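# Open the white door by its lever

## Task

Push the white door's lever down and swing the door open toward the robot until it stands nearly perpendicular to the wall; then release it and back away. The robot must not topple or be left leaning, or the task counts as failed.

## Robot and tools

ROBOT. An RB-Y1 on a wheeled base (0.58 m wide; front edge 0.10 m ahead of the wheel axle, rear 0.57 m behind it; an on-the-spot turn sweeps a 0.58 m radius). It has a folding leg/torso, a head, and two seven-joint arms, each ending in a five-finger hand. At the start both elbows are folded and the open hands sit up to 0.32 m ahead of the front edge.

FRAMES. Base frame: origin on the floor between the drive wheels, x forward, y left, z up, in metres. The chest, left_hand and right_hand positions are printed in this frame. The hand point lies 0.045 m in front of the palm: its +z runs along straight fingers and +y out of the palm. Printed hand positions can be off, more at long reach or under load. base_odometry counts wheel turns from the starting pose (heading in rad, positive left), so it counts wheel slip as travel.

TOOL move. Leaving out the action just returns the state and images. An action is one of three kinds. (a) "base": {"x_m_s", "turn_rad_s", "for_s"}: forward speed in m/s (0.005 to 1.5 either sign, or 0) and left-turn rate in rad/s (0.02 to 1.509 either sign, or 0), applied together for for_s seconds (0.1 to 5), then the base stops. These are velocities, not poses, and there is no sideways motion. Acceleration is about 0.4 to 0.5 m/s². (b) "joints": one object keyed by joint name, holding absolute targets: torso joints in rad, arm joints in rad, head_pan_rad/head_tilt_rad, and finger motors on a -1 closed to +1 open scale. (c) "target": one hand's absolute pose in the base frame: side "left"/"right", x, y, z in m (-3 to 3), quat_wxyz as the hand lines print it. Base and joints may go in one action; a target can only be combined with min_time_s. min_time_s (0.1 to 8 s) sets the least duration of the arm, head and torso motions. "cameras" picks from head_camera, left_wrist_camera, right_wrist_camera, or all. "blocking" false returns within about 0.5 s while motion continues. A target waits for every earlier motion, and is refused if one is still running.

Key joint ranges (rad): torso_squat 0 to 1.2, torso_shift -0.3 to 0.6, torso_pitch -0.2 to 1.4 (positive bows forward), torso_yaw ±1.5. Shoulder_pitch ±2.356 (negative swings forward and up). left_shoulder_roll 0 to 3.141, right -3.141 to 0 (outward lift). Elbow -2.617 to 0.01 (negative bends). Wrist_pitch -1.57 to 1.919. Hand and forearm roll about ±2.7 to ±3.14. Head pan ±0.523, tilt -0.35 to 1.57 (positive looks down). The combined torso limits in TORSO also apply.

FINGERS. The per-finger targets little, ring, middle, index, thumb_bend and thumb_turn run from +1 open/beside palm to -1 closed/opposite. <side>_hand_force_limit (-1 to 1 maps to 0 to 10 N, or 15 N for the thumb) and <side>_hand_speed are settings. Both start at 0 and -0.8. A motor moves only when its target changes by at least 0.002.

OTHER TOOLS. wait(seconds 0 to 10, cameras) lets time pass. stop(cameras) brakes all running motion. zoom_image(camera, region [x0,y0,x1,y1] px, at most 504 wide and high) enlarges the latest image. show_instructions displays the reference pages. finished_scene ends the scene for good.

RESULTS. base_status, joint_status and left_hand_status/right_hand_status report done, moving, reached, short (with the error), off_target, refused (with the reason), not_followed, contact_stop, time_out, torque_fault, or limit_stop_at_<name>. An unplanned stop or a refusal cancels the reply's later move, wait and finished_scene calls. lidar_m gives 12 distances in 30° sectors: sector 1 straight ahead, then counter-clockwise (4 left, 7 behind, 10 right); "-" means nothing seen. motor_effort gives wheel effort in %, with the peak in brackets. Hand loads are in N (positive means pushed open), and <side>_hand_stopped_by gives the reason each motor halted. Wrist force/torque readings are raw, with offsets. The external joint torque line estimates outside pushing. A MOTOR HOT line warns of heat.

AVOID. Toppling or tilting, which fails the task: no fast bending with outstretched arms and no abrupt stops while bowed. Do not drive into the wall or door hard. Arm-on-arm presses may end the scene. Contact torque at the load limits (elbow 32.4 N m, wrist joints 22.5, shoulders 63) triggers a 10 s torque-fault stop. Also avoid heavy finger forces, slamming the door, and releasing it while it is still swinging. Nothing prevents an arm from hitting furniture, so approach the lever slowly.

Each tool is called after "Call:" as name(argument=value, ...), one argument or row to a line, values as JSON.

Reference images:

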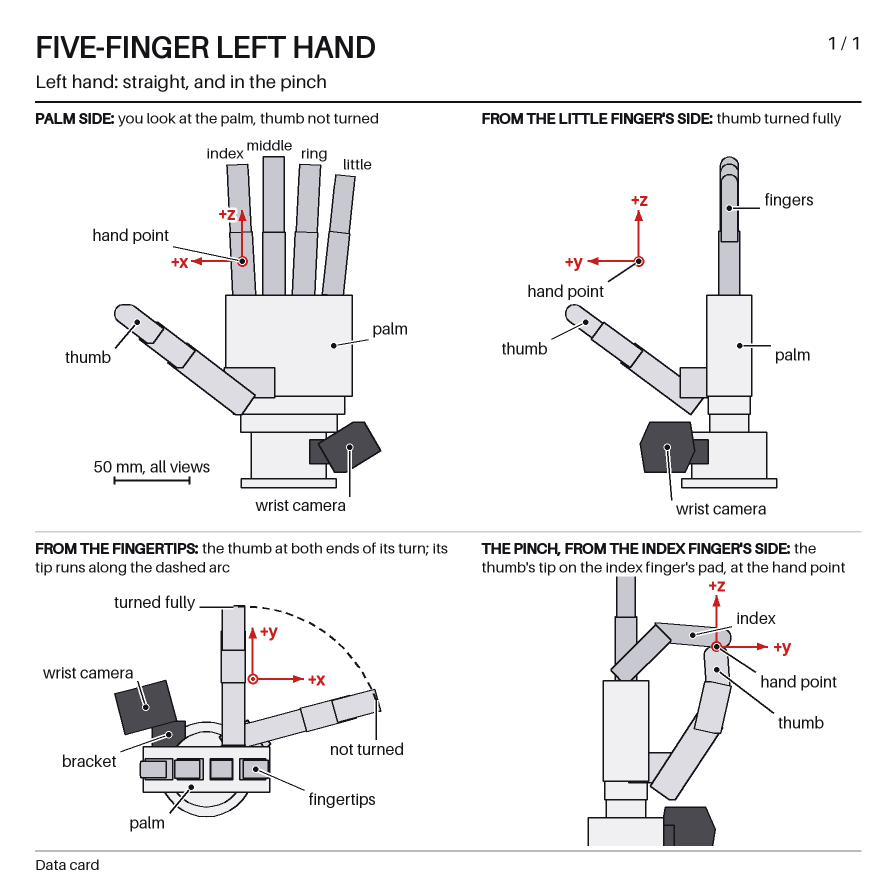

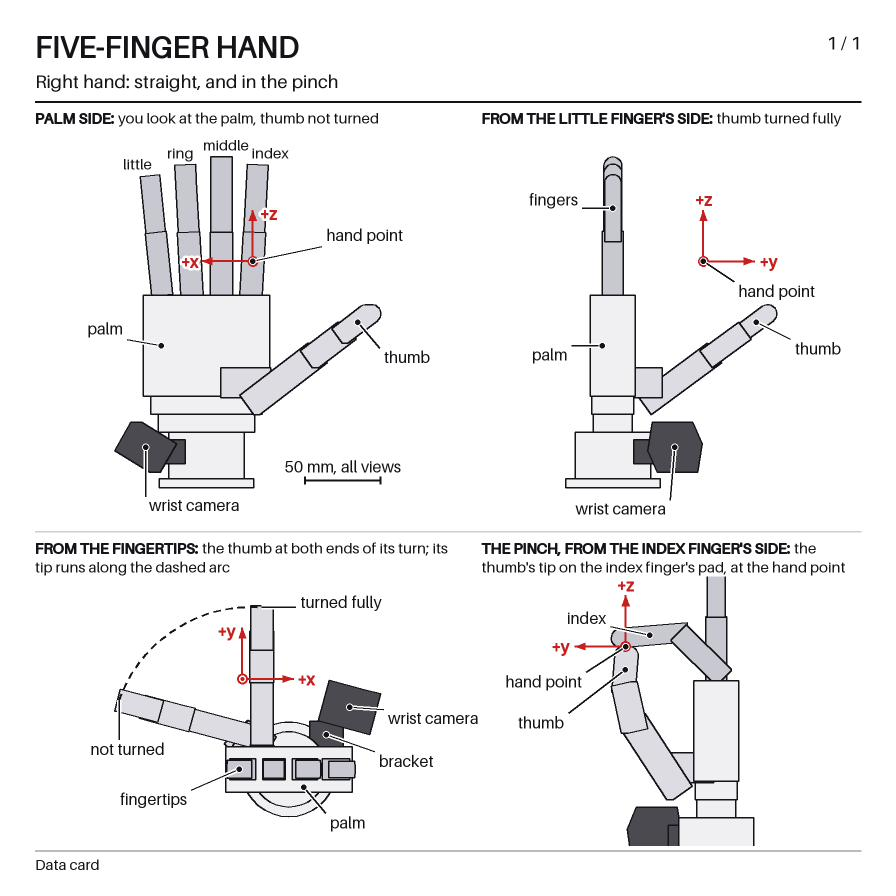

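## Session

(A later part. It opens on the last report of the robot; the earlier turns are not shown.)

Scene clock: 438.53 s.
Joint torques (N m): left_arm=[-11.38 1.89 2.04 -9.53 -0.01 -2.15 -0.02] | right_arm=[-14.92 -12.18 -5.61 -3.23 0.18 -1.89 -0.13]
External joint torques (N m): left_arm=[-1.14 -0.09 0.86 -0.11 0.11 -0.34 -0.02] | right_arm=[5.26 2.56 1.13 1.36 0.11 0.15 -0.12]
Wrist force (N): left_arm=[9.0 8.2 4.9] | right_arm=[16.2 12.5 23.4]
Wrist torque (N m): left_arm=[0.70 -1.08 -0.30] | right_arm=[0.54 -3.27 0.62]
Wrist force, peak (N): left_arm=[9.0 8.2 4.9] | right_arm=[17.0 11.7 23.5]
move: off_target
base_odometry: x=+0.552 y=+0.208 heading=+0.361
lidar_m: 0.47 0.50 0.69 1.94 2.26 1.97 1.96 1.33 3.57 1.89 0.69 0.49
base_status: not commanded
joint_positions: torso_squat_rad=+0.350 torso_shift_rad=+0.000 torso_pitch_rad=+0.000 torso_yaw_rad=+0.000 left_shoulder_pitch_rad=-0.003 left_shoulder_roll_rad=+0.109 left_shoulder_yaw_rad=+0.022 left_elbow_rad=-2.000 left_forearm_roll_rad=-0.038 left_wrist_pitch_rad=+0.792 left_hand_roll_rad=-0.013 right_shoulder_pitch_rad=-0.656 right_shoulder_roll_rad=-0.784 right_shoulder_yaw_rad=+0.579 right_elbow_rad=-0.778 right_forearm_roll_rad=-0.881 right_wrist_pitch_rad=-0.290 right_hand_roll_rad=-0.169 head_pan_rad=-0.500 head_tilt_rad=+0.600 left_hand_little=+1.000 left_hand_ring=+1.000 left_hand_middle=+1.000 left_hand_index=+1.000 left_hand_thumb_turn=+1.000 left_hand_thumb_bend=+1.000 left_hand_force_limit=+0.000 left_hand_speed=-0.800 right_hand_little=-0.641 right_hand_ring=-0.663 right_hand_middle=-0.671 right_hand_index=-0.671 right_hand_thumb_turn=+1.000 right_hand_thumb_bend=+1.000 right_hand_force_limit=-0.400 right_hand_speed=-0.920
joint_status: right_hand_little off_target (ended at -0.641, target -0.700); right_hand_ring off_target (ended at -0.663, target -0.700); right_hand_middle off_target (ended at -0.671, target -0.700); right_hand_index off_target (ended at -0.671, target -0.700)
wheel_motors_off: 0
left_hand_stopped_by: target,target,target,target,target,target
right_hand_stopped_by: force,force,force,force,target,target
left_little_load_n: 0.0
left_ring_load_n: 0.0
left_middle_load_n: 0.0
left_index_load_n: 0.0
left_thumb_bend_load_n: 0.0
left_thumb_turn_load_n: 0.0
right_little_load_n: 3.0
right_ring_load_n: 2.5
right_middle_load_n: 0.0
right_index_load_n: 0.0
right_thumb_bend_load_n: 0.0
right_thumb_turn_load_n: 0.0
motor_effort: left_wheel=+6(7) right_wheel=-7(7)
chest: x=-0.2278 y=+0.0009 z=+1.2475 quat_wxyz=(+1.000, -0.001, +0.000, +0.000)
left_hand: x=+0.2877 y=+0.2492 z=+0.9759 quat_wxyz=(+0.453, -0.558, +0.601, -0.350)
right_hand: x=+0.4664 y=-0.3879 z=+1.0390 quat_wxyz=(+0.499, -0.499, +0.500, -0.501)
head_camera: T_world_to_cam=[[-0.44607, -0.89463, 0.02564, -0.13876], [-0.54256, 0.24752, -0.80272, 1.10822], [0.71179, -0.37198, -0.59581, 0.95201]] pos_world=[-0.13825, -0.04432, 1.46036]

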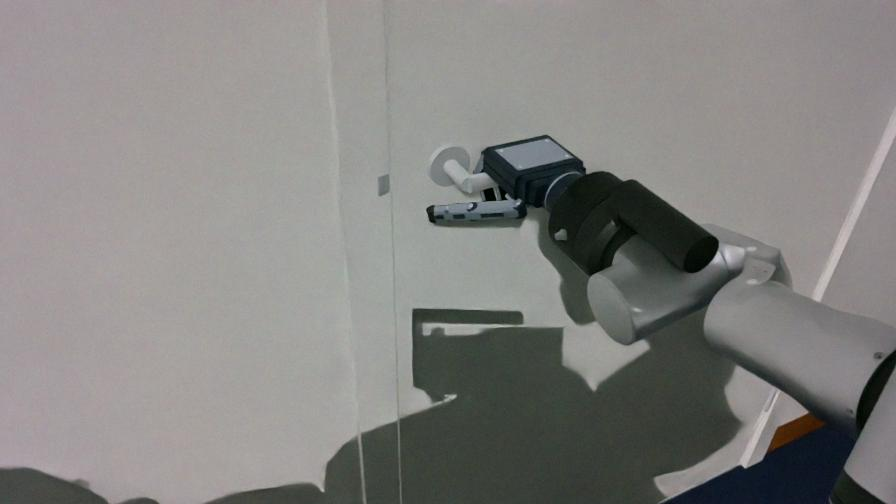

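Call:
move(
  target={"side": "right", "x": 0.465, "y": -0.382, "z": 1.032, "quat_wxyz": [0.5495, -0.445, 0.5495, -0.445]},
  min_time_s=1.2,
)

Call:
move(
  target={"side": "right", "x": 0.465, "y": -0.3747, "z": 1.027, "quat_wxyz": [0.593, -0.3851, 0.593, -0.3851]},
  min_time_s=1.2,
  cameras=["head_camera"],
)

Call:
zoom_image(
  camera="head_camera",
  region=[400, 80, 600, 220],
)

Scene clock: 455.83 s.
Joint torques (N m): left_arm=[-11.34 2.34 1.82 -9.25 0.07 -2.03 -0.3] | right_arm=[-6.77 -9.82 -0.35 0.29 -0.09 0.22 -0.5]
External joint torques (N m): left_arm=[-1.1 0.36 0.64 0.16 0.19 -0.22 -0.3] | right_arm=[13.53 4.85 6 4.24 -0.13 2.25 -0.48]
Wrist force (N): left_arm=[9.2 7.8 4.4] | right_arm=[15.6 5.7 36.3]
Wrist torque (N m): left_arm=[0.67 -1.15 -0.26] | right_arm=[-0.01 -4.29 0.18]
Wrist force, peak (N): left_arm=[9.5 8.0 4.5] | right_arm=[14.6 4.4 41.0]
move: done
base_odometry: x=+0.552 y=+0.208 heading=+0.361
lidar_m: 0.48 0.50 0.69 1.94 2.27 1.97 1.96 1.33 3.60 1.88 0.68 0.50
base_status: not commanded
joint_positions: torso_squat_rad=+0.350 torso_shift_rad=+0.000 torso_pitch_rad=+0.000 torso_yaw_rad=+0.000 left_shoulder_pitch_rad=-0.003 left_shoulder_roll_rad=+0.109 left_shoulder_yaw_rad=+0.022 left_elbow_rad=-2.000 left_forearm_roll_rad=-0.038 left_wrist_pitch_rad=+0.792 left_hand_roll_rad=-0.013 right_shoulder_pitch_rad=-0.681 right_shoulder_roll_rad=-0.775 right_shoulder_yaw_rad=+0.651 right_elbow_rad=-0.707 right_forearm_roll_rad=-0.926 right_wrist_pitch_rad=-0.346 right_hand_roll_rad=-0.384 head_pan_rad=-0.500 head_tilt_rad=+0.600 left_hand_little=+1.000 left_hand_ring=+1.000 left_hand_middle=+1.000 left_hand_index=+1.000 left_hand_thumb_turn=+1.000 left_hand_thumb_bend=+1.000 left_hand_force_limit=+0.000 left_hand_speed=-0.800 right_hand_little=-0.641 right_hand_ring=-0.663 right_hand_middle=-0.671 right_hand_index=-0.671 right_hand_thumb_turn=+1.000 right_hand_thumb_bend=+1.000 right_hand_force_limit=-0.400 right_hand_speed=-0.920
joint_status: all done
wheel_motors_off: 0
left_hand_stopped_by: target,target,target,target,target,target
right_hand_stopped_by: force,force,force,force,target,target
left_little_load_n: 0.0
left_ring_load_n: 0.0
left_middle_load_n: 0.0
left_index_load_n: 0.0
left_thumb_bend_load_n: 0.0
left_thumb_turn_load_n: 0.0
right_little_load_n: 8.0
right_ring_load_n: 2.5
right_middle_load_n: 0.0
right_index_load_n: 0.0
right_thumb_bend_load_n: 0.0
right_thumb_turn_load_n: 0.0
motor_effort: left_wheel=+3(6) right_wheel=-14(14)
chest: x=-0.2276 y=+0.0009 z=+1.2475 quat_wxyz=(+1.000, -0.001, +0.000, +0.000)
left_hand: x=+0.2878 y=+0.2493 z=+0.9758 quat_wxyz=(+0.453, -0.558, +0.601, -0.350)
right_hand: x=+0.4660 y=-0.3819 z=+1.0356 quat_wxyz=(+0.545, -0.442, +0.552, -0.450)
right_hand_status: reached (checked arc that bows 1 mm and turns the hand up to 12 deg, planned for 1.2 s): 4 mm and 0.9 deg off.
pictures: none

Scene clock: 457.37 s.
Joint torques (N m): left_arm=[-11.35 1.82 1.84 -9.33 -0.05 -2.12 -0.28] | right_arm=[-6.03 -10.77 0.06 1.8 0.05 0.99 -0.15]
External joint torques (N m): left_arm=[-1.12 -0.16 0.66 0.09 0.07 -0.32 -0.28] | right_arm=[14.7 3.59 5.43 4.46 0.17 2.97 -0.13]
Wrist force (N): left_arm=[8.7 7.6 5.0] | right_arm=[13.1 2.8 30.0]
Wrist torque (N m): left_arm=[0.65 -1.01 -0.29] | right_arm=[0.23 -4.12 0.08]
Wrist force, peak (N): left_arm=[8.9 8.4 4.7] | right_arm=[1.2 2.2 40.4]
move: done
base_odometry: x=+0.552 y=+0.208 heading=+0.361
lidar_m: 0.48 0.50 0.69 1.93 2.29 1.97 1.98 1.34 3.57 1.89 0.68 0.50
base_status: not commanded
joint_positions: torso_squat_rad=+0.350 torso_shift_rad=+0.000 torso_pitch_rad=+0.000 torso_yaw_rad=+0.000 left_shoulder_pitch_rad=-0.003 left_shoulder_roll_rad=+0.109 left_shoulder_yaw_rad=+0.022 left_elbow_rad=-2.000 left_forearm_roll_rad=-0.038 left_wrist_pitch_rad=+0.792 left_hand_roll_rad=-0.013 right_shoulder_pitch_rad=-0.743 right_shoulder_roll_rad=-0.743 right_shoulder_yaw_rad=+0.789 right_elbow_rad=-0.551 right_forearm_roll_rad=-0.920 right_wrist_pitch_rad=-0.448 right_hand_roll_rad=-0.707 head_pan_rad=-0.500 head_tilt_rad=+0.600 left_hand_little=+1.000 left_hand_ring=+1.000 left_hand_middle=+1.000 left_hand_index=+1.000 left_hand_thumb_turn=+1.000 left_hand_thumb_bend=+1.000 left_hand_force_limit=+0.000 left_hand_speed=-0.800 right_hand_little=-0.641 right_hand_ring=-0.663 right_hand_middle=-0.671 right_hand_index=-0.671 right_hand_thumb_turn=+1.000 right_hand_thumb_bend=+1.000 right_hand_force_limit=-0.400 right_hand_speed=-0.920
joint_status: all done
wheel_motors_off: 0
left_hand_stopped_by: target,target,target,target,target,target
right_hand_stopped_by: force,force,force,force,target,target
left_little_load_n: 0.0
left_ring_load_n: 0.0
left_middle_load_n: 0.0
left_index_load_n: 0.0
left_thumb_bend_load_n: 0.0
left_thumb_turn_load_n: 0.0
right_little_load_n: 6.5
right_ring_load_n: 2.5
right_middle_load_n: 0.0
right_index_load_n: 0.0
right_thumb_bend_load_n: 0.0
right_thumb_turn_load_n: -0.5
motor_effort: left_wheel=+4(6) right_wheel=-16(17)
chest: x=-0.2277 y=+0.0010 z=+1.2475 quat_wxyz=(+1.000, -0.001, +0.000, +0.000)
left_hand: x=+0.2877 y=+0.2494 z=+0.9759 quat_wxyz=(+0.453, -0.558, +0.601, -0.350)
right_hand: x=+0.4659 y=-0.3737 z=+1.0313 quat_wxyz=(+0.591, -0.383, +0.594, -0.389)
right_hand_status: reached (checked arc that bows 5 mm and turns the hand up to 12 deg, planned for 1.2 s): 4 mm and 0.6 deg off.
head_camera: T_world_to_cam=[[-0.44581, -0.89476, 0.02581, -0.13885], [-0.54263, 0.2472, -0.80277, 1.10831], [0.71191, -0.37189, -0.59572, 0.95187]] pos_world=[-0.13815, -0.04422, 1.46036]

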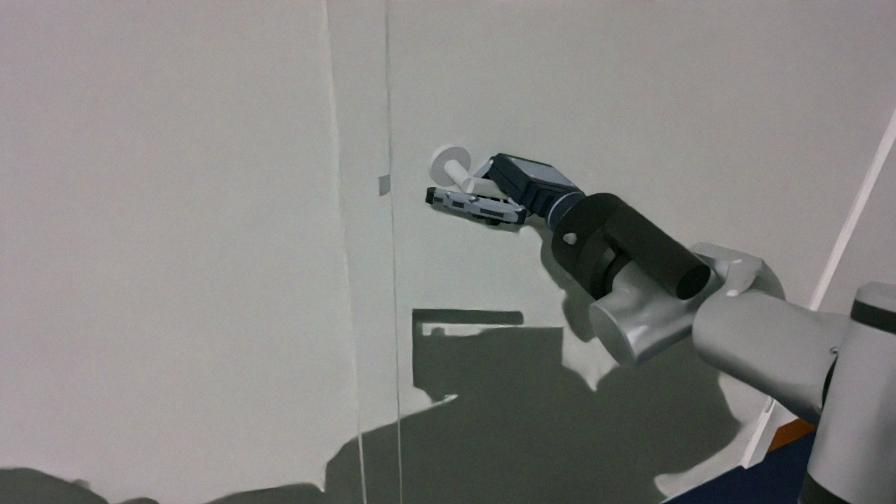

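Scaled by 2.520 from the camera's image (finer frame: 1280x720).

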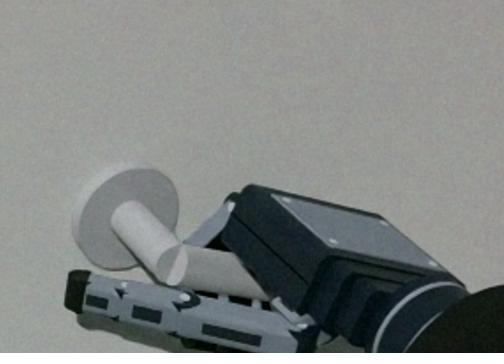

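Call:
move(
  target={"side": "right", "x": 0.463, "y": -0.3668, "z": 1.022, "quat_wxyz": [0.63, -0.321, 0.63, -0.321]},
  min_time_s=1.2,
  cameras=["head_camera"],
)

Call:
zoom_image(
  camera="head_camera",
  region=[340, 80, 540, 220],
)

Scene clock: 465.37 s.
Joint torques (N m): left_arm=[-10.67 1.86 1.88 -9.45 0 -2.17 -0.21] | right_arm=[-0.47 -6.67 2.86 1.62 1.77 0.56 -0.13]
External joint torques (N m): left_arm=[-0.44 -0.12 0.7 -0.03 0.12 -0.37 -0.21] | right_arm=[20.73 6.98 6.49 2.95 2.11 2.44 -0.11]
Wrist force (N): left_arm=[9.0 8.1 4.7] | right_arm=[18.8 -1.2 52.8]
Wrist torque (N m): left_arm=[0.71 -1.08 -0.26] | right_arm=[-0.64 -4.89 0.21]
Wrist force, peak (N): left_arm=[9.1 8.4 4.8] | right_arm=[19.3 -1.0 53.0]
move: done
base_odometry: x=+0.552 y=+0.208 heading=+0.361
lidar_m: 0.47 0.51 0.70 1.92 2.27 1.97 1.97 1.32 3.58 1.91 0.69 0.50
base_status: not commanded
joint_positions: torso_squat_rad=+0.350 torso_shift_rad=+0.001 torso_pitch_rad=+0.001 torso_yaw_rad=+0.001 left_shoulder_pitch_rad=-0.003 left_shoulder_roll_rad=+0.109 left_shoulder_yaw_rad=+0.022 left_elbow_rad=-2.000 left_forearm_roll_rad=-0.038 left_wrist_pitch_rad=+0.792 left_hand_roll_rad=-0.013 right_shoulder_pitch_rad=-0.811 right_shoulder_roll_rad=-0.661 right_shoulder_yaw_rad=+0.912 right_elbow_rad=-0.326 right_forearm_roll_rad=-0.889 right_wrist_pitch_rad=-0.558 right_hand_roll_rad=-1.051 head_pan_rad=-0.500 head_tilt_rad=+0.600 left_hand_little=+1.000 left_hand_ring=+1.000 left_hand_middle=+1.000 left_hand_index=+1.000 left_hand_thumb_turn=+1.000 left_hand_thumb_bend=+1.000 left_hand_force_limit=+0.000 left_hand_speed=-0.800 right_hand_little=-0.641 right_hand_ring=-0.663 right_hand_middle=-0.671 right_hand_index=-0.671 right_hand_thumb_turn=+1.000 right_hand_thumb_bend=+1.000 right_hand_force_limit=-0.400 right_hand_speed=-0.920
joint_status: all done
wheel_motors_off: 0
left_hand_stopped_by: target,target,target,target,target,target
right_hand_stopped_by: force,force,force,force,target,target
left_little_load_n: 0.0
left_ring_load_n: 0.0
left_middle_load_n: 0.0
left_index_load_n: 0.0
left_thumb_bend_load_n: 0.0
left_thumb_turn_load_n: 0.0
right_little_load_n: 7.5
right_ring_load_n: 8.0
right_middle_load_n: 3.5
right_index_load_n: 0.5
right_thumb_bend_load_n: 0.0
right_thumb_turn_load_n: 0.0
motor_effort: left_wheel=+6(7) right_wheel=-22(22)
chest: x=-0.2274 y=+0.0009 z=+1.2475 quat_wxyz=(+1.000, -0.001, +0.000, +0.000)
left_hand: x=+0.2878 y=+0.2494 z=+0.9758 quat_wxyz=(+0.453, -0.558, +0.601, -0.350)
right_hand: x=+0.4646 y=-0.3661 z=+1.0268 quat_wxyz=(+0.627, -0.319, +0.632, -0.326)
right_hand_status: reached (checked arc that bows 11 mm and turns the hand up to 12 deg, planned for 1.2 s): 5 mm and 0.7 deg off.
head_camera: T_world_to_cam=[[-0.44566, -0.89483, 0.02581, -0.13878], [-0.54286, 0.24721, -0.80261, 1.10823], [0.71183, -0.3717, -0.59594, 0.95193]] pos_world=[-0.13785, -0.04432, 1.46036]

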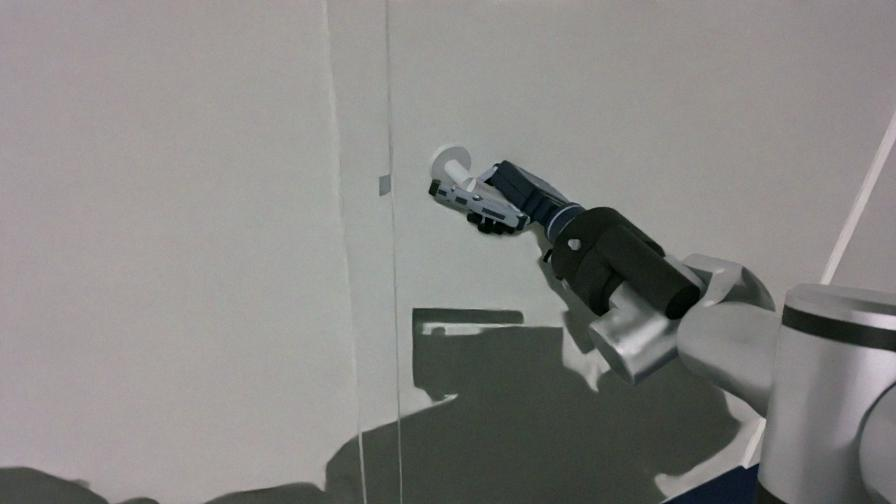

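Scaled by 2.520 from the camera's image (finer frame: 1280x720).

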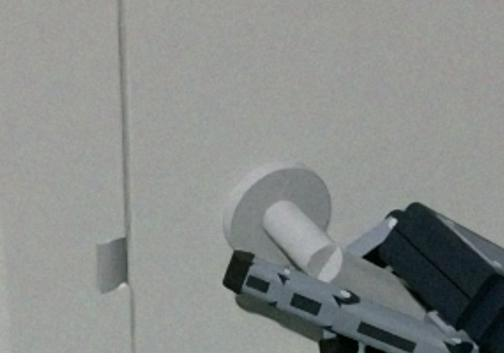

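Call:
move(
  target={"side": "right", "x": 0.466, "y": -0.3747, "z": 1.030, "quat_wxyz": [0.593, -0.3851, 0.593, -0.3851]},
  min_time_s=1.0,
)

Call:
move(
  target={"side": "right", "x": 0.466, "y": -0.388, "z": 1.038, "quat_wxyz": [0.5, -0.5, 0.5, -0.5]},
  min_time_s=1.5,
)

Call:
move(
  joints={"right_hand_little": 0, "right_hand_ring": 0, "right_hand_middle": 0, "right_hand_index": 0, "right_hand_speed": -0.5},
)

Call:
move(
  target={"side": "right", "x": 0.453, "y": -0.388, "z": 1.055, "quat_wxyz": [0.5, -0.5, 0.5, -0.5]},
  min_time_s=0.8,
)

Call:
move(
  target={"side": "right", "x": 0.450, "y": -0.388, "z": 1.12, "quat_wxyz": [0.5, -0.5, 0.5, -0.5]},
  min_time_s=1,
  cameras=["head_camera"],
)

Scene clock: 494.27 s.
Joint torques (N m): left_arm=[-11.38 1.92 2.53 -9.6 -0.03 -2.25 -0.06] | right_arm=[-14.85 -11.02 -1.37 -0.33 0.15 -0.67 -0.23]
External joint torques (N m): left_arm=[-1.13 -0.06 1.35 -0.19 0.09 -0.44 -0.06] | right_arm=[6.48 2.92 2.52 0.86 0.55 1.16 -0.21]
Wrist force (N): left_arm=[8.6 7.8 4.4] | right_arm=[12.9 6.2 11.0]
Wrist torque (N m): left_arm=[0.66 -1.01 -0.27] | right_arm=[0.86 -2.62 0.16]
Wrist force, peak (N): left_arm=[9.1 8.5 4.7] | right_arm=[19.4 -0.6 53.3]
move: done
base_odometry: x=+0.552 y=+0.208 heading=+0.361
lidar_m: 0.47 0.49 0.67 1.93 2.28 1.97 1.97 1.33 3.57 1.89 0.69 0.49
base_status: not commanded
joint_positions: torso_squat_rad=+0.350 torso_shift_rad=+0.000 torso_pitch_rad=+0.000 torso_yaw_rad=+0.000 left_shoulder_pitch_rad=-0.003 left_shoulder_roll_rad=+0.109 left_shoulder_yaw_rad=+0.022 left_elbow_rad=-2.000 left_forearm_roll_rad=-0.038 left_wrist_pitch_rad=+0.792 left_hand_roll_rad=-0.013 right_shoulder_pitch_rad=-0.825 right_shoulder_roll_rad=-0.693 right_shoulder_yaw_rad=+0.926 right_elbow_rad=-0.342 right_forearm_roll_rad=-0.846 right_wrist_pitch_rad=-0.562 right_hand_roll_rad=-0.911 head_pan_rad=-0.500 head_tilt_rad=+0.600 left_hand_little=+1.000 left_hand_ring=+1.000 left_hand_middle=+1.000 left_hand_index=+1.000 left_hand_thumb_turn=+1.000 left_hand_thumb_bend=+1.000 left_hand_force_limit=+0.000 left_hand_speed=-0.800 right_hand_little=-0.641 right_hand_ring=-0.663 right_hand_middle=-0.671 right_hand_index=-0.671 right_hand_thumb_turn=+1.000 right_hand_thumb_bend=+1.000 right_hand_force_limit=-0.400 right_hand_speed=-0.920
joint_status: all done
wheel_motors_off: 0
left_hand_stopped_by: target,target,target,target,target,target
right_hand_stopped_by: force,force,force,force,target,target
left_little_load_n: 0.0
left_ring_load_n: 0.0
left_middle_load_n: 0.0
left_index_load_n: 0.0
left_thumb_bend_load_n: 0.0
left_thumb_turn_load_n: 0.0
right_little_load_n: 1.5
right_ring_load_n: 1.0
right_middle_load_n: 0.0
right_index_load_n: 1.0
right_thumb_bend_load_n: 0.0
right_thumb_turn_load_n: 0.0
motor_effort: left_wheel=+5(6) right_wheel=-10(22)
chest: x=-0.2279 y=+0.0009 z=+1.2475 quat_wxyz=(+1.000, -0.001, +0.000, +0.000)
left_hand: x=+0.2876 y=+0.2492 z=+0.9760 quat_wxyz=(+0.453, -0.558, +0.601, -0.350)
right_hand: x=+0.4664 y=-0.3751 z=+1.0315 quat_wxyz=(+0.600, -0.386, +0.588, -0.382)
right_hand_status: reached (checked arc that bows 1 mm and turns the hand up to 12 deg, planned for 1.0 s): 2 mm and 1.0 deg off.
pictures: none

Scene clock: 496.10 s.
Joint torques (N m): left_arm=[-10.65 1.59 1.68 -9.05 -0.14 -1.97 -0.08] | right_arm=[-14.61 -14.24 -6.96 -1.09 0.07 -1.39 0.13]
External joint torques (N m): left_arm=[-0.4 -0.39 0.5 0.36 -0.02 -0.17 -0.08] | right_arm=[5.68 0.56 -0.17 2.89 0.02 0.63 0.13]
Wrist force (N): left_arm=[8.8 7.6 4.8] | right_arm=[8.9 10.2 11.6]
Wrist torque (N m): left_arm=[0.61 -1.04 -0.27] | right_arm=[1.04 -2.47 0.53]
Wrist force, peak (N): left_arm=[9.1 8.6 4.8] | right_arm=[28.1 -0.8 24.7]
move: done
base_odometry: x=+0.552 y=+0.208 heading=+0.361
lidar_m: 0.47 0.50 0.70 1.93 2.27 1.96 1.97 1.32 3.58 1.89 0.69 0.49
base_status: not commanded
joint_positions: torso_squat_rad=+0.350 torso_shift_rad=+0.000 torso_pitch_rad=+0.000 torso_yaw_rad=+0.000 left_shoulder_pitch_rad=-0.003 left_shoulder_roll_rad=+0.109 left_shoulder_yaw_rad=+0.022 left_elbow_rad=-2.000 left_forearm_roll_rad=-0.038 left_wrist_pitch_rad=+0.792 left_hand_roll_rad=-0.013 right_shoulder_pitch_rad=-0.678 right_shoulder_roll_rad=-0.800 right_shoulder_yaw_rad=+0.649 right_elbow_rad=-0.757 right_forearm_roll_rad=-0.923 right_wrist_pitch_rad=-0.321 right_hand_roll_rad=-0.189 head_pan_rad=-0.500 head_tilt_rad=+0.600 left_hand_little=+1.000 left_hand_ring=+1.000 left_hand_middle=+1.000 left_hand_index=+1.000 left_hand_thumb_turn=+1.000 left_hand_thumb_bend=+1.000 left_hand_force_limit=+0.000 left_hand_speed=-0.800 right_hand_little=-0.641 right_hand_ring=-0.663 right_hand_middle=-0.671 right_hand_index=-0.671 right_hand_thumb_turn=+1.000 right_hand_thumb_bend=+1.000 right_hand_force_limit=-0.400 right_hand_speed=-0.920
joint_status: all done
wheel_motors_off: 0
left_hand_stopped_by: target,target,target,target,target,target
right_hand_stopped_by: force,force,force,force,target,target
left_little_load_n: 0.0
left_ring_load_n: 0.0
left_middle_load_n: 0.0
left_index_load_n: 0.0
left_thumb_bend_load_n: 0.0
left_thumb_turn_load_n: -0.5
right_little_load_n: 0.5
right_ring_load_n: 1.0
right_middle_load_n: 0.0
right_index_load_n: 1.0
right_thumb_bend_load_n: 0.0
right_thumb_turn_load_n: -0.5
motor_effort: left_wheel=+3(7) right_wheel=-6(17)
chest: x=-0.2280 y=+0.0009 z=+1.2475 quat_wxyz=(+1.000, -0.001, +0.000, +0.000)
left_hand: x=+0.2876 y=+0.2492 z=+0.9761 quat_wxyz=(+0.453, -0.558, +0.601, -0.350)
right_hand: x=+0.4664 y=-0.3875 z=+1.0390 quat_wxyz=(+0.503, -0.501, +0.498, -0.498)
right_hand_status: reached (checked arc that bows 17 mm and turns the hand up to 24 deg, planned for 1.5 s): 1 mm and 0.4 deg off.
pictures: none

Scene clock: 497.07 s.
Joint torques (N m): left_arm=[-11.1 1.88 1.84 -9.59 -0.13 -2.08 -0.21] | right_arm=[-17.98 -14.1 -6.76 -2.97 -0.09 -2.34 0.01]
External joint torques (N m): left_arm=[-0.85 -0.1 0.66 -0.18 -0.01 -0.28 -0.21] | right_arm=[2.31 0.7 0.03 1.01 -0.14 -0.3 0.02]
Wrist force (N): left_arm=[9.1 7.8 4.9] | right_arm=[12.5 12.8 2.9]
Wrist torque (N m): left_arm=[0.66 -1.06 -0.28] | right_arm=[1.18 -2.30 0.68]
Wrist force, peak (N): left_arm=[9.1 8.0 5.1] | right_arm=[12.5 13.9 3.0]
move: done
base_odometry: x=+0.552 y=+0.208 heading=+0.361
lidar_m: 0.48 0.50 0.69 1.93 2.28 1.96 1.97 1.33 3.56 1.89 0.68 0.50
base_status: not commanded
joint_positions: torso_squat_rad=+0.350 torso_shift_rad=+0.000 torso_pitch_rad=+0.000 torso_yaw_rad=+0.000 left_shoulder_pitch_rad=-0.003 left_shoulder_roll_rad=+0.109 left_shoulder_yaw_rad=+0.022 left_elbow_rad=-2.000 left_forearm_roll_rad=-0.038 left_wrist_pitch_rad=+0.792 left_hand_roll_rad=-0.013 right_shoulder_pitch_rad=-0.677 right_shoulder_roll_rad=-0.800 right_shoulder_yaw_rad=+0.649 right_elbow_rad=-0.756 right_forearm_roll_rad=-0.923 right_wrist_pitch_rad=-0.321 right_hand_roll_rad=-0.189 head_pan_rad=-0.500 head_tilt_rad=+0.600 left_hand_little=+1.000 left_hand_ring=+1.000 left_hand_middle=+1.000 left_hand_index=+1.000 left_hand_thumb_turn=+1.000 left_hand_thumb_bend=+1.000 left_hand_force_limit=+0.000 left_hand_speed=-0.800 right_hand_little=+0.000 right_hand_ring=+0.000 right_hand_middle=+0.000 right_hand_index=+0.000 right_hand_thumb_turn=+1.000 right_hand_thumb_bend=+1.000 right_hand_force_limit=-0.400 right_hand_speed=-0.500
joint_status: all done
wheel_motors_off: 0
left_hand_stopped_by: target,target,target,target,target,target
right_hand_stopped_by: target,target,target,target,target,target
left_little_load_n: 0.0
left_ring_load_n: 0.0
left_middle_load_n: 0.0
left_index_load_n: 0.0
left_thumb_bend_load_n: 0.0
left_thumb_turn_load_n: 0.0
right_little_load_n: 0.0
right_ring_load_n: 0.0
right_middle_load_n: 0.0
right_index_load_n: 0.0
right_thumb_bend_load_n: 0.0
right_thumb_turn_load_n: 0.0
motor_effort: left_wheel=+4(5) right_wheel=-6(7)
chest: x=-0.2280 y=+0.0009 z=+1.2475 quat_wxyz=(+1.000, -0.001, +0.000, +0.000)
left_hand: x=+0.2876 y=+0.2492 z=+0.9761 quat_wxyz=(+0.453, -0.558, +0.601, -0.350)
right_hand: x=+0.4660 y=-0.3880 z=+1.0384 quat_wxyz=(+0.502, -0.501, +0.499, -0.498)
pictures: none

Scene clock: 498.20 s.
Joint torques (N m): left_arm=[-11.05 2.05 1.99 -9.47 -0.28 -2.06 -0.14] | right_arm=[-16.85 -13.48 -8.28 -4.73 0.29 -2.24 -0.07]
External joint torques (N m): left_arm=[-0.8 0.08 0.81 -0.06 -0.15 -0.25 -0.14] | right_arm=[2.24 1.75 -0.41 0.42 0.1 -0.16 -0.07]
Wrist force (N): left_arm=[8.7 8.0 4.9] | right_arm=[12.8 12.6 3.2]
Wrist torque (N m): left_arm=[0.65 -1.00 -0.27] | right_arm=[1.19 -2.34 0.75]
Wrist force, peak (N): left_arm=[9.6 8.1 4.3] | right_arm=[13.7 13.4 3.9]
move: done
base_odometry: x=+0.552 y=+0.208 heading=+0.361
lidar_m: 0.48 0.50 0.69 1.92 2.27 1.97 1.97 1.34 3.58 1.90 0.69 0.50
base_status: not commanded
joint_positions: torso_squat_rad=+0.350 torso_shift_rad=+0.000 torso_pitch_rad=+0.000 torso_yaw_rad=+0.000 left_shoulder_pitch_rad=-0.003 left_shoulder_roll_rad=+0.109 left_shoulder_yaw_rad=+0.022 left_elbow_rad=-2.000 left_forearm_roll_rad=-0.038 left_wrist_pitch_rad=+0.792 left_hand_roll_rad=-0.013 right_shoulder_pitch_rad=-0.562 right_shoulder_roll_rad=-0.838 right_shoulder_yaw_rad=+0.486 right_elbow_rad=-0.968 right_forearm_roll_rad=-1.001 right_wrist_pitch_rad=-0.205 right_hand_roll_rad=-0.015 head_pan_rad=-0.500 head_tilt_rad=+0.600 left_hand_little=+1.000 left_hand_ring=+1.000 left_hand_middle=+1.000 left_hand_index=+1.000 left_hand_thumb_turn=+1.000 left_hand_thumb_bend=+1.000 left_hand_force_limit=+0.000 left_hand_speed=-0.800 right_hand_little=+0.000 right_hand_ring=+0.000 right_hand_middle=+0.000 right_hand_index=+0.000 right_hand_thumb_turn=+1.000 right_hand_thumb_bend=+1.000 right_hand_force_limit=-0.400 right_hand_speed=-0.500
joint_status: all done
wheel_motors_off: 0
left_hand_stopped_by: target,target,target,target,target,target
right_hand_stopped_by: target,target,target,target,target,target
left_little_load_n: 0.0
left_ring_load_n: 0.0
left_middle_load_n: 0.0
left_index_load_n: 0.0
left_thumb_bend_load_n: 0.0
left_thumb_turn_load_n: 0.0
right_little_load_n: 0.0
right_ring_load_n: 0.0
right_middle_load_n: 0.0
right_index_load_n: 0.0
right_thumb_bend_load_n: 0.0
right_thumb_turn_load_n: -0.5
motor_effort: left_wheel=+4(5) right_wheel=-6(7)
chest: x=-0.2280 y=+0.0009 z=+1.2475 quat_wxyz=(+1.000, -0.001, +0.000, +0.000)
left_hand: x=+0.2876 y=+0.2491 z=+0.9761 quat_wxyz=(+0.453, -0.558, +0.601, -0.350)
right_hand: x=+0.4529 y=-0.3885 z=+1.0551 quat_wxyz=(+0.503, -0.501, +0.498, -0.498)
right_hand_status: reached (checked arc that bows 10 mm and turns the hand up to 1 deg, planned for 0.8 s): 1 mm and 0.4 deg off.
pictures: none

Scene clock: 499.53 s.
Joint torques (N m): left_arm=[-11.27 1.6 1.47 -9.46 0 -2.1 -0.17] | right_arm=[-16.71 -12.69 -7.82 -6.64 0.22 -2.46 0.02]
External joint torques (N m): left_arm=[-1.03 -0.38 0.29 -0.05 0.12 -0.3 -0.17] | right_arm=[1.87 2.38 -0.23 0.9 0.05 -0.41 0.03]
Wrist force (N): left_arm=[8.5 7.9 4.5] | right_arm=[11.8 12.9 2.6]
Wrist torque (N m): left_arm=[0.68 -1.03 -0.28] | right_arm=[1.27 -2.16 0.61]
Wrist force, peak (N): left_arm=[9.1 8.2 5.2] | right_arm=[22.8 16.0 3.3]
move: done
base_odometry: x=+0.552 y=+0.208 heading=+0.361
lidar_m: 0.47 0.49 0.69 1.93 2.26 1.96 1.96 1.33 3.58 1.90 0.69 0.48
base_status: not commanded
joint_positions: torso_squat_rad=+0.350 torso_shift_rad=+0.000 torso_pitch_rad=+0.000 torso_yaw_rad=+0.000 left_shoulder_pitch_rad=-0.003 left_shoulder_roll_rad=+0.109 left_shoulder_yaw_rad=+0.022 left_elbow_rad=-2.000 left_forearm_roll_rad=-0.038 left_wrist_pitch_rad=+0.792 left_hand_roll_rad=-0.013 right_shoulder_pitch_rad=-0.484 right_shoulder_roll_rad=-0.778 right_shoulder_yaw_rad=+0.109 right_elbow_rad=-1.210 right_forearm_roll_rad=-0.922 right_wrist_pitch_rad=+0.124 right_hand_roll_rad=+0.135 head_pan_rad=-0.500 head_tilt_rad=+0.600 left_hand_little=+1.000 left_hand_ring=+1.000 left_hand_middle=+1.000 left_hand_index=+1.000 left_hand_thumb_turn=+1.000 left_hand_thumb_bend=+1.000 left_hand_force_limit=+0.000 left_hand_speed=-0.800 right_hand_little=+0.000 right_hand_ring=+0.000 right_hand_middle=+0.000 right_hand_index=+0.000 right_hand_thumb_turn=+1.000 right_hand_thumb_bend=+1.000 right_hand_force_limit=-0.400 right_hand_speed=-0.500
joint_status: all done
wheel_motors_off: 0
left_hand_stopped_by: target,target,target,target,target,target
right_hand_stopped_by: target,target,target,target,target,target
left_little_load_n: 0.0
left_ring_load_n: 0.0
left_middle_load_n: 0.0
left_index_load_n: 0.0
left_thumb_bend_load_n: 0.0
left_thumb_turn_load_n: 0.0
right_little_load_n: 0.0
right_ring_load_n: 0.0
right_middle_load_n: 0.0
right_index_load_n: 0.0
right_thumb_bend_load_n: 0.0
right_thumb_turn_load_n: 0.0
motor_effort: left_wheel=+3(6) right_wheel=-4(7)
chest: x=-0.2280 y=+0.0009 z=+1.2475 quat_wxyz=(+1.000, -0.001, +0.000, +0.000)
left_hand: x=+0.2876 y=+0.2491 z=+0.9761 quat_wxyz=(+0.453, -0.558, +0.601, -0.350)
right_hand: x=+0.4499 y=-0.3889 z=+1.1198 quat_wxyz=(+0.501, -0.501, +0.499, -0.499)
right_hand_status: reached (checked arc that bows 13 mm and turns the hand up to 2 deg, planned for 1.0 s): 1 mm and 0.2 deg off.
head_camera: T_world_to_cam=[[-0.44623, -0.89456, 0.02549, -0.13878], [-0.54229, 0.24763, -0.80287, 1.10834], [0.7119, -0.37208, -0.59561, 0.95191]] pos_world=[-0.13855, -0.04442, 1.46036]

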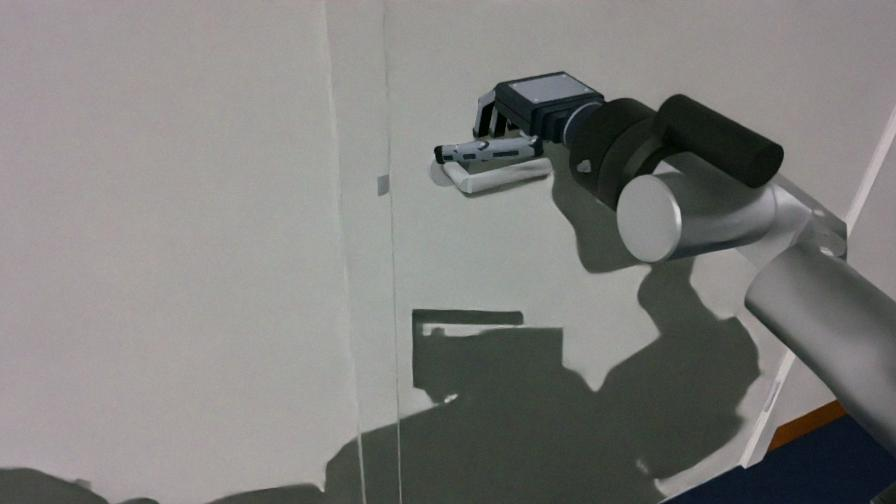

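Call:
move(
  target={"side": "right", "x": 0.37, "y": -0.388, "z": 1.12, "quat_wxyz": [0.5, -0.5, 0.5, -0.5]},
  min_time_s=1,
)

Call:
move(
  base={"x_m_s": 0.1, "for_s": 0.9},
  joints={"left_shoulder_pitch_rad": 0.4},
  min_time_s=1,
  cameras=["head_camera"],
)

Call:
zoom_image(
  camera="head_camera",
  region=[400, 80, 600, 220],
)

Scene clock: 511.83 s.
Joint torques (N m): left_arm=[-11.36 2.31 1.87 -9.59 -0.1 -1.97 -0.06] | right_arm=[-12.6 -11.7 -7.48 -7.3 0.19 -2.58 -0.03]
External joint torques (N m): left_arm=[-1.11 0.33 0.69 -0.18 0.02 -0.16 -0.06] | right_arm=[1.03 2.28 0.01 0.85 0.03 -0.5 -0.02]
Wrist force (N): left_arm=[8.5 7.9 4.4] | right_arm=[12.2 13.0 3.3]
Wrist torque (N m): left_arm=[0.72 -1.01 -0.30] | right_arm=[1.24 -2.25 0.55]
Wrist force, peak (N): left_arm=[9.4 8.1 4.9] | right_arm=[12.8 13.6 3.4]
move: done
base_odometry: x=+0.552 y=+0.208 heading=+0.361
lidar_m: 0.47 0.51 0.68 1.93 2.27 1.98 1.97 1.32 3.57 1.88 0.69 0.50
base_status: not commanded
joint_positions: torso_squat_rad=+0.350 torso_shift_rad=+0.000 torso_pitch_rad=+0.000 torso_yaw_rad=+0.000 left_shoulder_pitch_rad=-0.003 left_shoulder_roll_rad=+0.109 left_shoulder_yaw_rad=+0.022 left_elbow_rad=-2.000 left_forearm_roll_rad=-0.038 left_wrist_pitch_rad=+0.792 left_hand_roll_rad=-0.013 right_shoulder_pitch_rad=-0.153 right_shoulder_roll_rad=-0.702 right_shoulder_yaw_rad=-0.145 right_elbow_rad=-1.649 right_forearm_roll_rad=-0.741 right_wrist_pitch_rad=+0.297 right_hand_roll_rad=+0.039 head_pan_rad=-0.500 head_tilt_rad=+0.600 left_hand_little=+1.000 left_hand_ring=+1.000 left_hand_middle=+1.000 left_hand_index=+1.000 left_hand_thumb_turn=+1.000 left_hand_thumb_bend=+1.000 left_hand_force_limit=+0.000 left_hand_speed=-0.800 right_hand_little=+0.000 right_hand_ring=+0.000 right_hand_middle=+0.000 right_hand_index=+0.000 right_hand_thumb_turn=+1.000 right_hand_thumb_bend=+1.000 right_hand_force_limit=-0.400 right_hand_speed=-0.500
joint_status: all done
wheel_motors_off: 0
left_hand_stopped_by: target,target,target,target,target,target
right_hand_stopped_by: target,target,target,target,target,target
left_little_load_n: 0.0
left_ring_load_n: 0.0
left_middle_load_n: 0.0
left_index_load_n: 0.0
left_thumb_bend_load_n: 0.0
left_thumb_turn_load_n: -0.5
right_little_load_n: 0.0
right_ring_load_n: 0.0
right_middle_load_n: 0.0
right_index_load_n: 0.0
right_thumb_bend_load_n: 0.0
right_thumb_turn_load_n: 0.0
motor_effort: left_wheel=+3(5) right_wheel=-4(6)
chest: x=-0.2280 y=+0.0009 z=+1.2475 quat_wxyz=(+1.000, -0.001, +0.000, +0.000)
left_hand: x=+0.2876 y=+0.2491 z=+0.9761 quat_wxyz=(+0.453, -0.558, +0.601, -0.350)
right_hand: x=+0.3698 y=-0.3889 z=+1.1199 quat_wxyz=(+0.501, -0.500, +0.499, -0.499)
right_hand_status: reached (checked arc that bows 17 mm and turns the hand up to 2 deg, planned for 1.0 s): 1 mm and 0.2 deg off.
pictures: none

Scene clock: 513.33 s.
Joint torques (N m): left_arm=[-4.18 1.66 2.55 -9.54 -0.16 -1.63 -0.22] | right_arm=[-12.99 -11 -7.57 -7.11 0.27 -2.37 0.04]
External joint torques (N m): left_arm=[-0.13 -0.56 1.04 -0.23 0 -0.19 -0.21] | right_arm=[0.63 2.99 -0.07 1.04 0.1 -0.3 0.04]
Wrist force (N): left_arm=[9.5 6.7 6.3] | right_arm=[11.6 12.6 2.9]
Wrist torque (N m): left_arm=[0.55 -1.12 -0.17] | right_arm=[1.23 -2.08 0.50]
Wrist force, peak (N): left_arm=[9.1 7.5 6.3] | right_arm=[12.4 14.0 3.8]
move: done
base_odometry: x=+0.636 y=+0.240 heading=+0.362
lidar_m: 0.37 0.41 0.57 1.59 2.33 2.08 2.04 1.41 3.72 1.55 0.56 0.40
base_status: done (sent for 0.9 of 0.9 s)
joint_positions: torso_squat_rad=+0.350 torso_shift_rad=+0.000 torso_pitch_rad=+0.000 torso_yaw_rad=+0.000 left_shoulder_pitch_rad=+0.400 left_shoulder_roll_rad=+0.109 left_shoulder_yaw_rad=+0.022 left_elbow_rad=-1.999 left_forearm_roll_rad=-0.038 left_wrist_pitch_rad=+0.792 left_hand_roll_rad=-0.013 right_shoulder_pitch_rad=-0.153 right_shoulder_roll_rad=-0.702 right_shoulder_yaw_rad=-0.145 right_elbow_rad=-1.649 right_forearm_roll_rad=-0.741 right_wrist_pitch_rad=+0.297 right_hand_roll_rad=+0.039 head_pan_rad=-0.500 head_tilt_rad=+0.600 left_hand_little=+1.000 left_hand_ring=+1.000 left_hand_middle=+1.000 left_hand_index=+1.000 left_hand_thumb_turn=+1.000 left_hand_thumb_bend=+1.000 left_hand_force_limit=+0.000 left_hand_speed=-0.800 right_hand_little=+0.000 right_hand_ring=+0.000 right_hand_middle=+0.000 right_hand_index=+0.000 right_hand_thumb_turn=+1.000 right_hand_thumb_bend=+1.000 right_hand_force_limit=-0.400 right_hand_speed=-0.500
joint_status: all done
wheel_motors_off: 0
left_hand_stopped_by: target,target,target,target,target,target
right_hand_stopped_by: target,target,target,target,target,target
left_little_load_n: -0.5
left_ring_load_n: 0.0
left_middle_load_n: 0.0
left_index_load_n: 0.0
left_thumb_bend_load_n: 0.0
left_thumb_turn_load_n: 0.0
right_little_load_n: 0.0
right_ring_load_n: -0.5
right_middle_load_n: 0.0
right_index_load_n: 0.0
right_thumb_bend_load_n: 0.0
right_thumb_turn_load_n: -0.5
motor_effort: left_wheel=+6(23) right_wheel=-7(18)
chest: x=-0.2280 y=+0.0009 z=+1.2475 quat_wxyz=(+1.000, -0.001, +0.000, +0.000)
left_hand: x=+0.1130 y=+0.3088 z=+0.8115 quat_wxyz=(+0.354, -0.654, +0.636, -0.207)
right_hand: x=+0.3698 y=-0.3889 z=+1.1198 quat_wxyz=(+0.501, -0.500, +0.499, -0.499)
head_camera: T_world_to_cam=[[-0.44617, -0.89459, 0.0255, -0.13874], [-0.54243, 0.24765, -0.80277, 1.10823], [0.71183, -0.372, -0.59574, 0.95202]] pos_world=[-0.13845, -0.04442, 1.46035]

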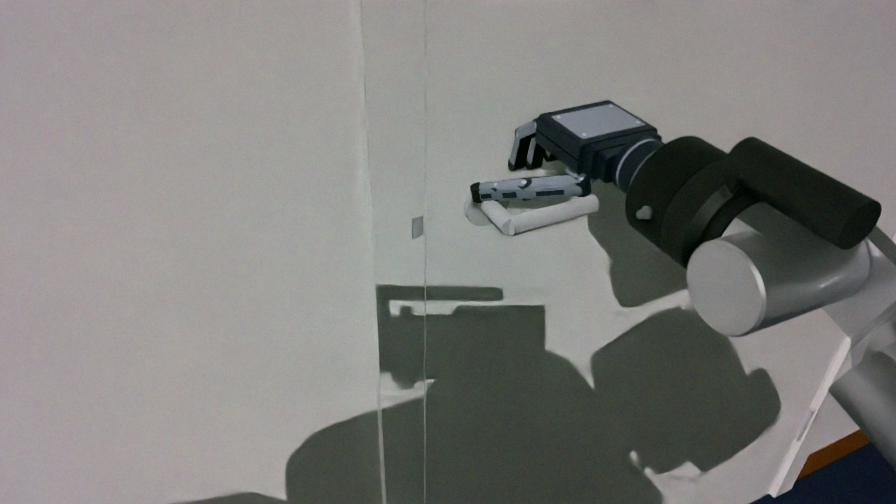

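Scaled by 2.520 from the camera's image (finer frame: 1280x720).

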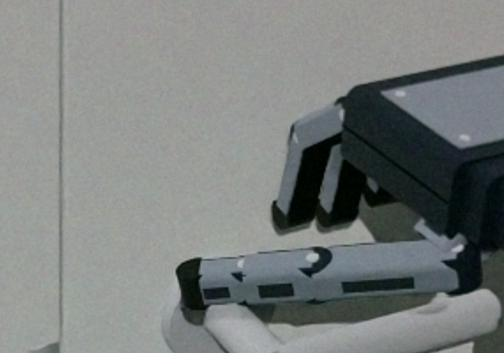

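Call:
move(
  target={"side": "right", "x": 0.360, "y": -0.388, "z": 1.10, "quat_wxyz": [0.5, -0.5, 0.5, -0.5]},
  min_time_s=0.6,
)

Call:
move(
  target={"side": "right", "x": 0.362, "y": -0.388, "z": 1.064, "quat_wxyz": [0.5, -0.5, 0.5, -0.5]},
  min_time_s=1,
  cameras=["head_camera"],
)

Call:
zoom_image(
  camera="head_camera",
  region=[440, 120, 640, 260],
)

Scene clock: 524.10 s.
Joint torques (N m): left_arm=[-4.23 2.4 2.2 -9.76 0.06 -1.83 -0.16] | right_arm=[-11.55 -10.98 -6.13 -7.53 0.31 -2.8 0.11]
External joint torques (N m): left_arm=[-0.18 0.19 0.7 -0.44 0.22 -0.39 -0.16] | right_arm=[1.4 2.66 1.32 0.75 0.15 -0.73 0.11]
Wrist force (N): left_arm=[8.9 6.7 6.1] | right_arm=[12.3 12.5 3.5]
Wrist torque (N m): left_arm=[0.55 -1.03 -0.25] | right_arm=[1.13 -2.30 0.69]
Wrist force, peak (N): left_arm=[9.3 7.0 6.6] | right_arm=[13.0 13.5 2.9]
move: done
base_odometry: x=+0.636 y=+0.240 heading=+0.362
lidar_m: 0.38 0.41 0.57 1.60 2.33 2.06 2.06 1.40 3.72 1.56 0.56 0.40
base_status: not commanded
joint_positions: torso_squat_rad=+0.350 torso_shift_rad=+0.000 torso_pitch_rad=+0.000 torso_yaw_rad=+0.000 left_shoulder_pitch_rad=+0.400 left_shoulder_roll_rad=+0.109 left_shoulder_yaw_rad=+0.022 left_elbow_rad=-1.999 left_forearm_roll_rad=-0.038 left_wrist_pitch_rad=+0.792 left_hand_roll_rad=-0.013 right_shoulder_pitch_rad=-0.106 right_shoulder_roll_rad=-0.683 right_shoulder_yaw_rad=-0.135 right_elbow_rad=-1.655 right_forearm_roll_rad=-0.738 right_wrist_pitch_rad=+0.252 right_hand_roll_rad=+0.053 head_pan_rad=-0.500 head_tilt_rad=+0.600 left_hand_little=+1.000 left_hand_ring=+1.000 left_hand_middle=+1.000 left_hand_index=+1.000 left_hand_thumb_turn=+1.000 left_hand_thumb_bend=+1.000 left_hand_force_limit=+0.000 left_hand_speed=-0.800 right_hand_little=+0.000 right_hand_ring=+0.000 right_hand_middle=+0.000 right_hand_index=+0.000 right_hand_thumb_turn=+1.000 right_hand_thumb_bend=+1.000 right_hand_force_limit=-0.400 right_hand_speed=-0.500
joint_status: all done
wheel_motors_off: 0
left_hand_stopped_by: target,target,target,target,target,target
right_hand_stopped_by: target,target,target,target,target,target
left_little_load_n: 0.0
left_ring_load_n: 0.0
left_middle_load_n: 0.0
left_index_load_n: 0.0
left_thumb_bend_load_n: 0.0
left_thumb_turn_load_n: -0.5
right_little_load_n: 0.0
right_ring_load_n: 0.0
right_middle_load_n: 0.0
right_index_load_n: 0.0
right_thumb_bend_load_n: 0.0
right_thumb_turn_load_n: 0.0
motor_effort: left_wheel=+4(7) right_wheel=-7(8)
chest: x=-0.2280 y=+0.0009 z=+1.2475 quat_wxyz=(+1.000, -0.001, +0.000, +0.000)
left_hand: x=+0.1130 y=+0.3088 z=+0.8115 quat_wxyz=(+0.354, -0.654, +0.636, -0.207)
right_hand: x=+0.3604 y=-0.3882 z=+1.1005 quat_wxyz=(+0.499, -0.500, +0.501, -0.500)
right_hand_status: reached (checked arc that bows 1 mm and turns the hand up to 0 deg, planned for 0.6 s): 1 mm and 0.1 deg off.
pictures: none

Scene clock: 525.43 s.
Joint torques (N m): left_arm=[-3.84 1.67 2.57 -9.29 -0.17 -1.91 0.05] | right_arm=[-10.8 -12.93 -6 -7.01 0.14 -2.53 0.3]
External joint torques (N m): left_arm=[0.21 -0.54 1.06 0.03 -0.01 -0.46 0.06] | right_arm=[2.11 0.68 1.61 1.2 -0.04 -0.47 0.3]
Wrist force (N): left_arm=[9.1 6.3 5.9] | right_arm=[12.1 12.4 3.5]
Wrist torque (N m): left_arm=[0.50 -1.10 -0.20] | right_arm=[1.17 -2.22 0.68]
Wrist force, peak (N): left_arm=[9.6 6.6 6.4] | right_arm=[12.8 13.4 3.4]
move: done
base_odometry: x=+0.636 y=+0.240 heading=+0.362
lidar_m: 0.39 0.40 0.56 1.59 2.32 2.06 2.06 1.42 3.71 1.57 0.57 0.41
base_status: not commanded
joint_positions: torso_squat_rad=+0.350 torso_shift_rad=+0.000 torso_pitch_rad=+0.000 torso_yaw_rad=+0.000 left_shoulder_pitch_rad=+0.400 left_shoulder_roll_rad=+0.109 left_shoulder_yaw_rad=+0.022 left_elbow_rad=-1.999 left_forearm_roll_rad=-0.038 left_wrist_pitch_rad=+0.792 left_hand_roll_rad=-0.013 right_shoulder_pitch_rad=-0.098 right_shoulder_roll_rad=-0.691 right_shoulder_yaw_rad=-0.049 right_elbow_rad=-1.555 right_forearm_roll_rad=-0.773 right_wrist_pitch_rad=+0.112 right_hand_roll_rad=+0.085 head_pan_rad=-0.500 head_tilt_rad=+0.600 left_hand_little=+1.000 left_hand_ring=+1.000 left_hand_middle=+1.000 left_hand_index=+1.000 left_hand_thumb_turn=+1.000 left_hand_thumb_bend=+1.000 left_hand_force_limit=+0.000 left_hand_speed=-0.800 right_hand_little=+0.000 right_hand_ring=+0.000 right_hand_middle=+0.000 right_hand_index=+0.000 right_hand_thumb_turn=+1.000 right_hand_thumb_bend=+1.000 right_hand_force_limit=-0.400 right_hand_speed=-0.500
joint_status: all done
wheel_motors_off: 0
left_hand_stopped_by: target,target,target,target,target,target
right_hand_stopped_by: target,target,target,target,target,target
left_little_load_n: 0.0
left_ring_load_n: 0.0
left_middle_load_n: 0.0
left_index_load_n: 0.0
left_thumb_bend_load_n: 0.0
left_thumb_turn_load_n: 0.0
right_little_load_n: 0.0
right_ring_load_n: 0.0
right_middle_load_n: 0.0
right_index_load_n: 0.0
right_thumb_bend_load_n: 0.0
right_thumb_turn_load_n: -0.5
motor_effort: left_wheel=+4(6) right_wheel=-7(7)
chest: x=-0.2280 y=+0.0009 z=+1.2475 quat_wxyz=(+1.000, -0.001, +0.000, +0.000)
left_hand: x=+0.1130 y=+0.3088 z=+0.8115 quat_wxyz=(+0.354, -0.654, +0.636, -0.207)
right_hand: x=+0.3618 y=-0.3885 z=+1.0643 quat_wxyz=(+0.498, -0.499, +0.501, -0.501)
right_hand_status: reached (checked arc that bows 2 mm and turns the hand up to 0 deg, planned for 1.0 s): 1 mm and 0.3 deg off.
head_camera: T_world_to_cam=[[-0.44617, -0.89459, 0.0255, -0.13874], [-0.54243, 0.24765, -0.80277, 1.10823], [0.71183, -0.372, -0.59574, 0.95202]] pos_world=[-0.13845, -0.04442, 1.46035]

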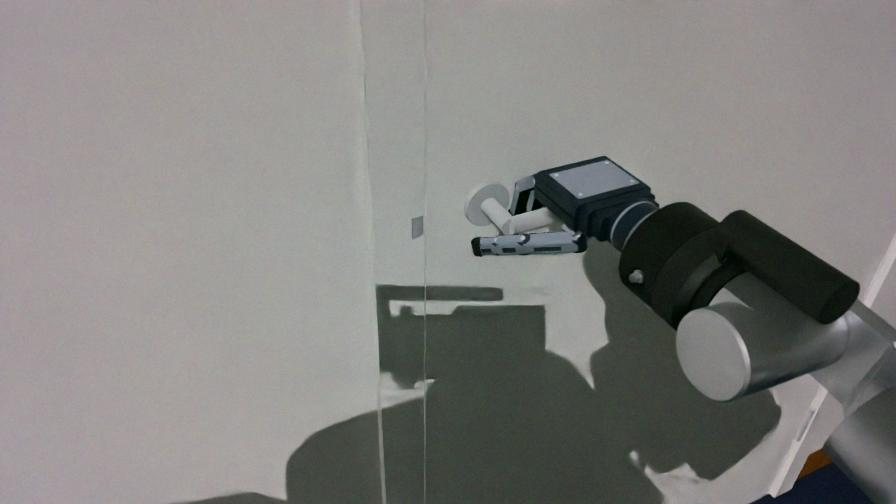

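Scaled by 2.520 from the camera's image (finer frame: 1280x720).

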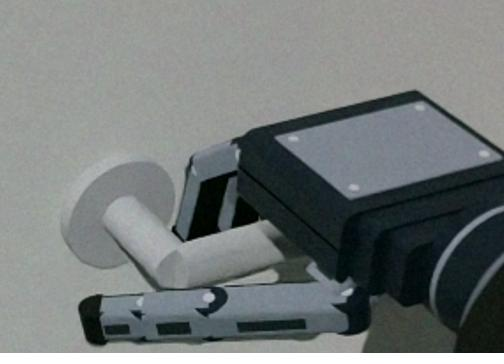

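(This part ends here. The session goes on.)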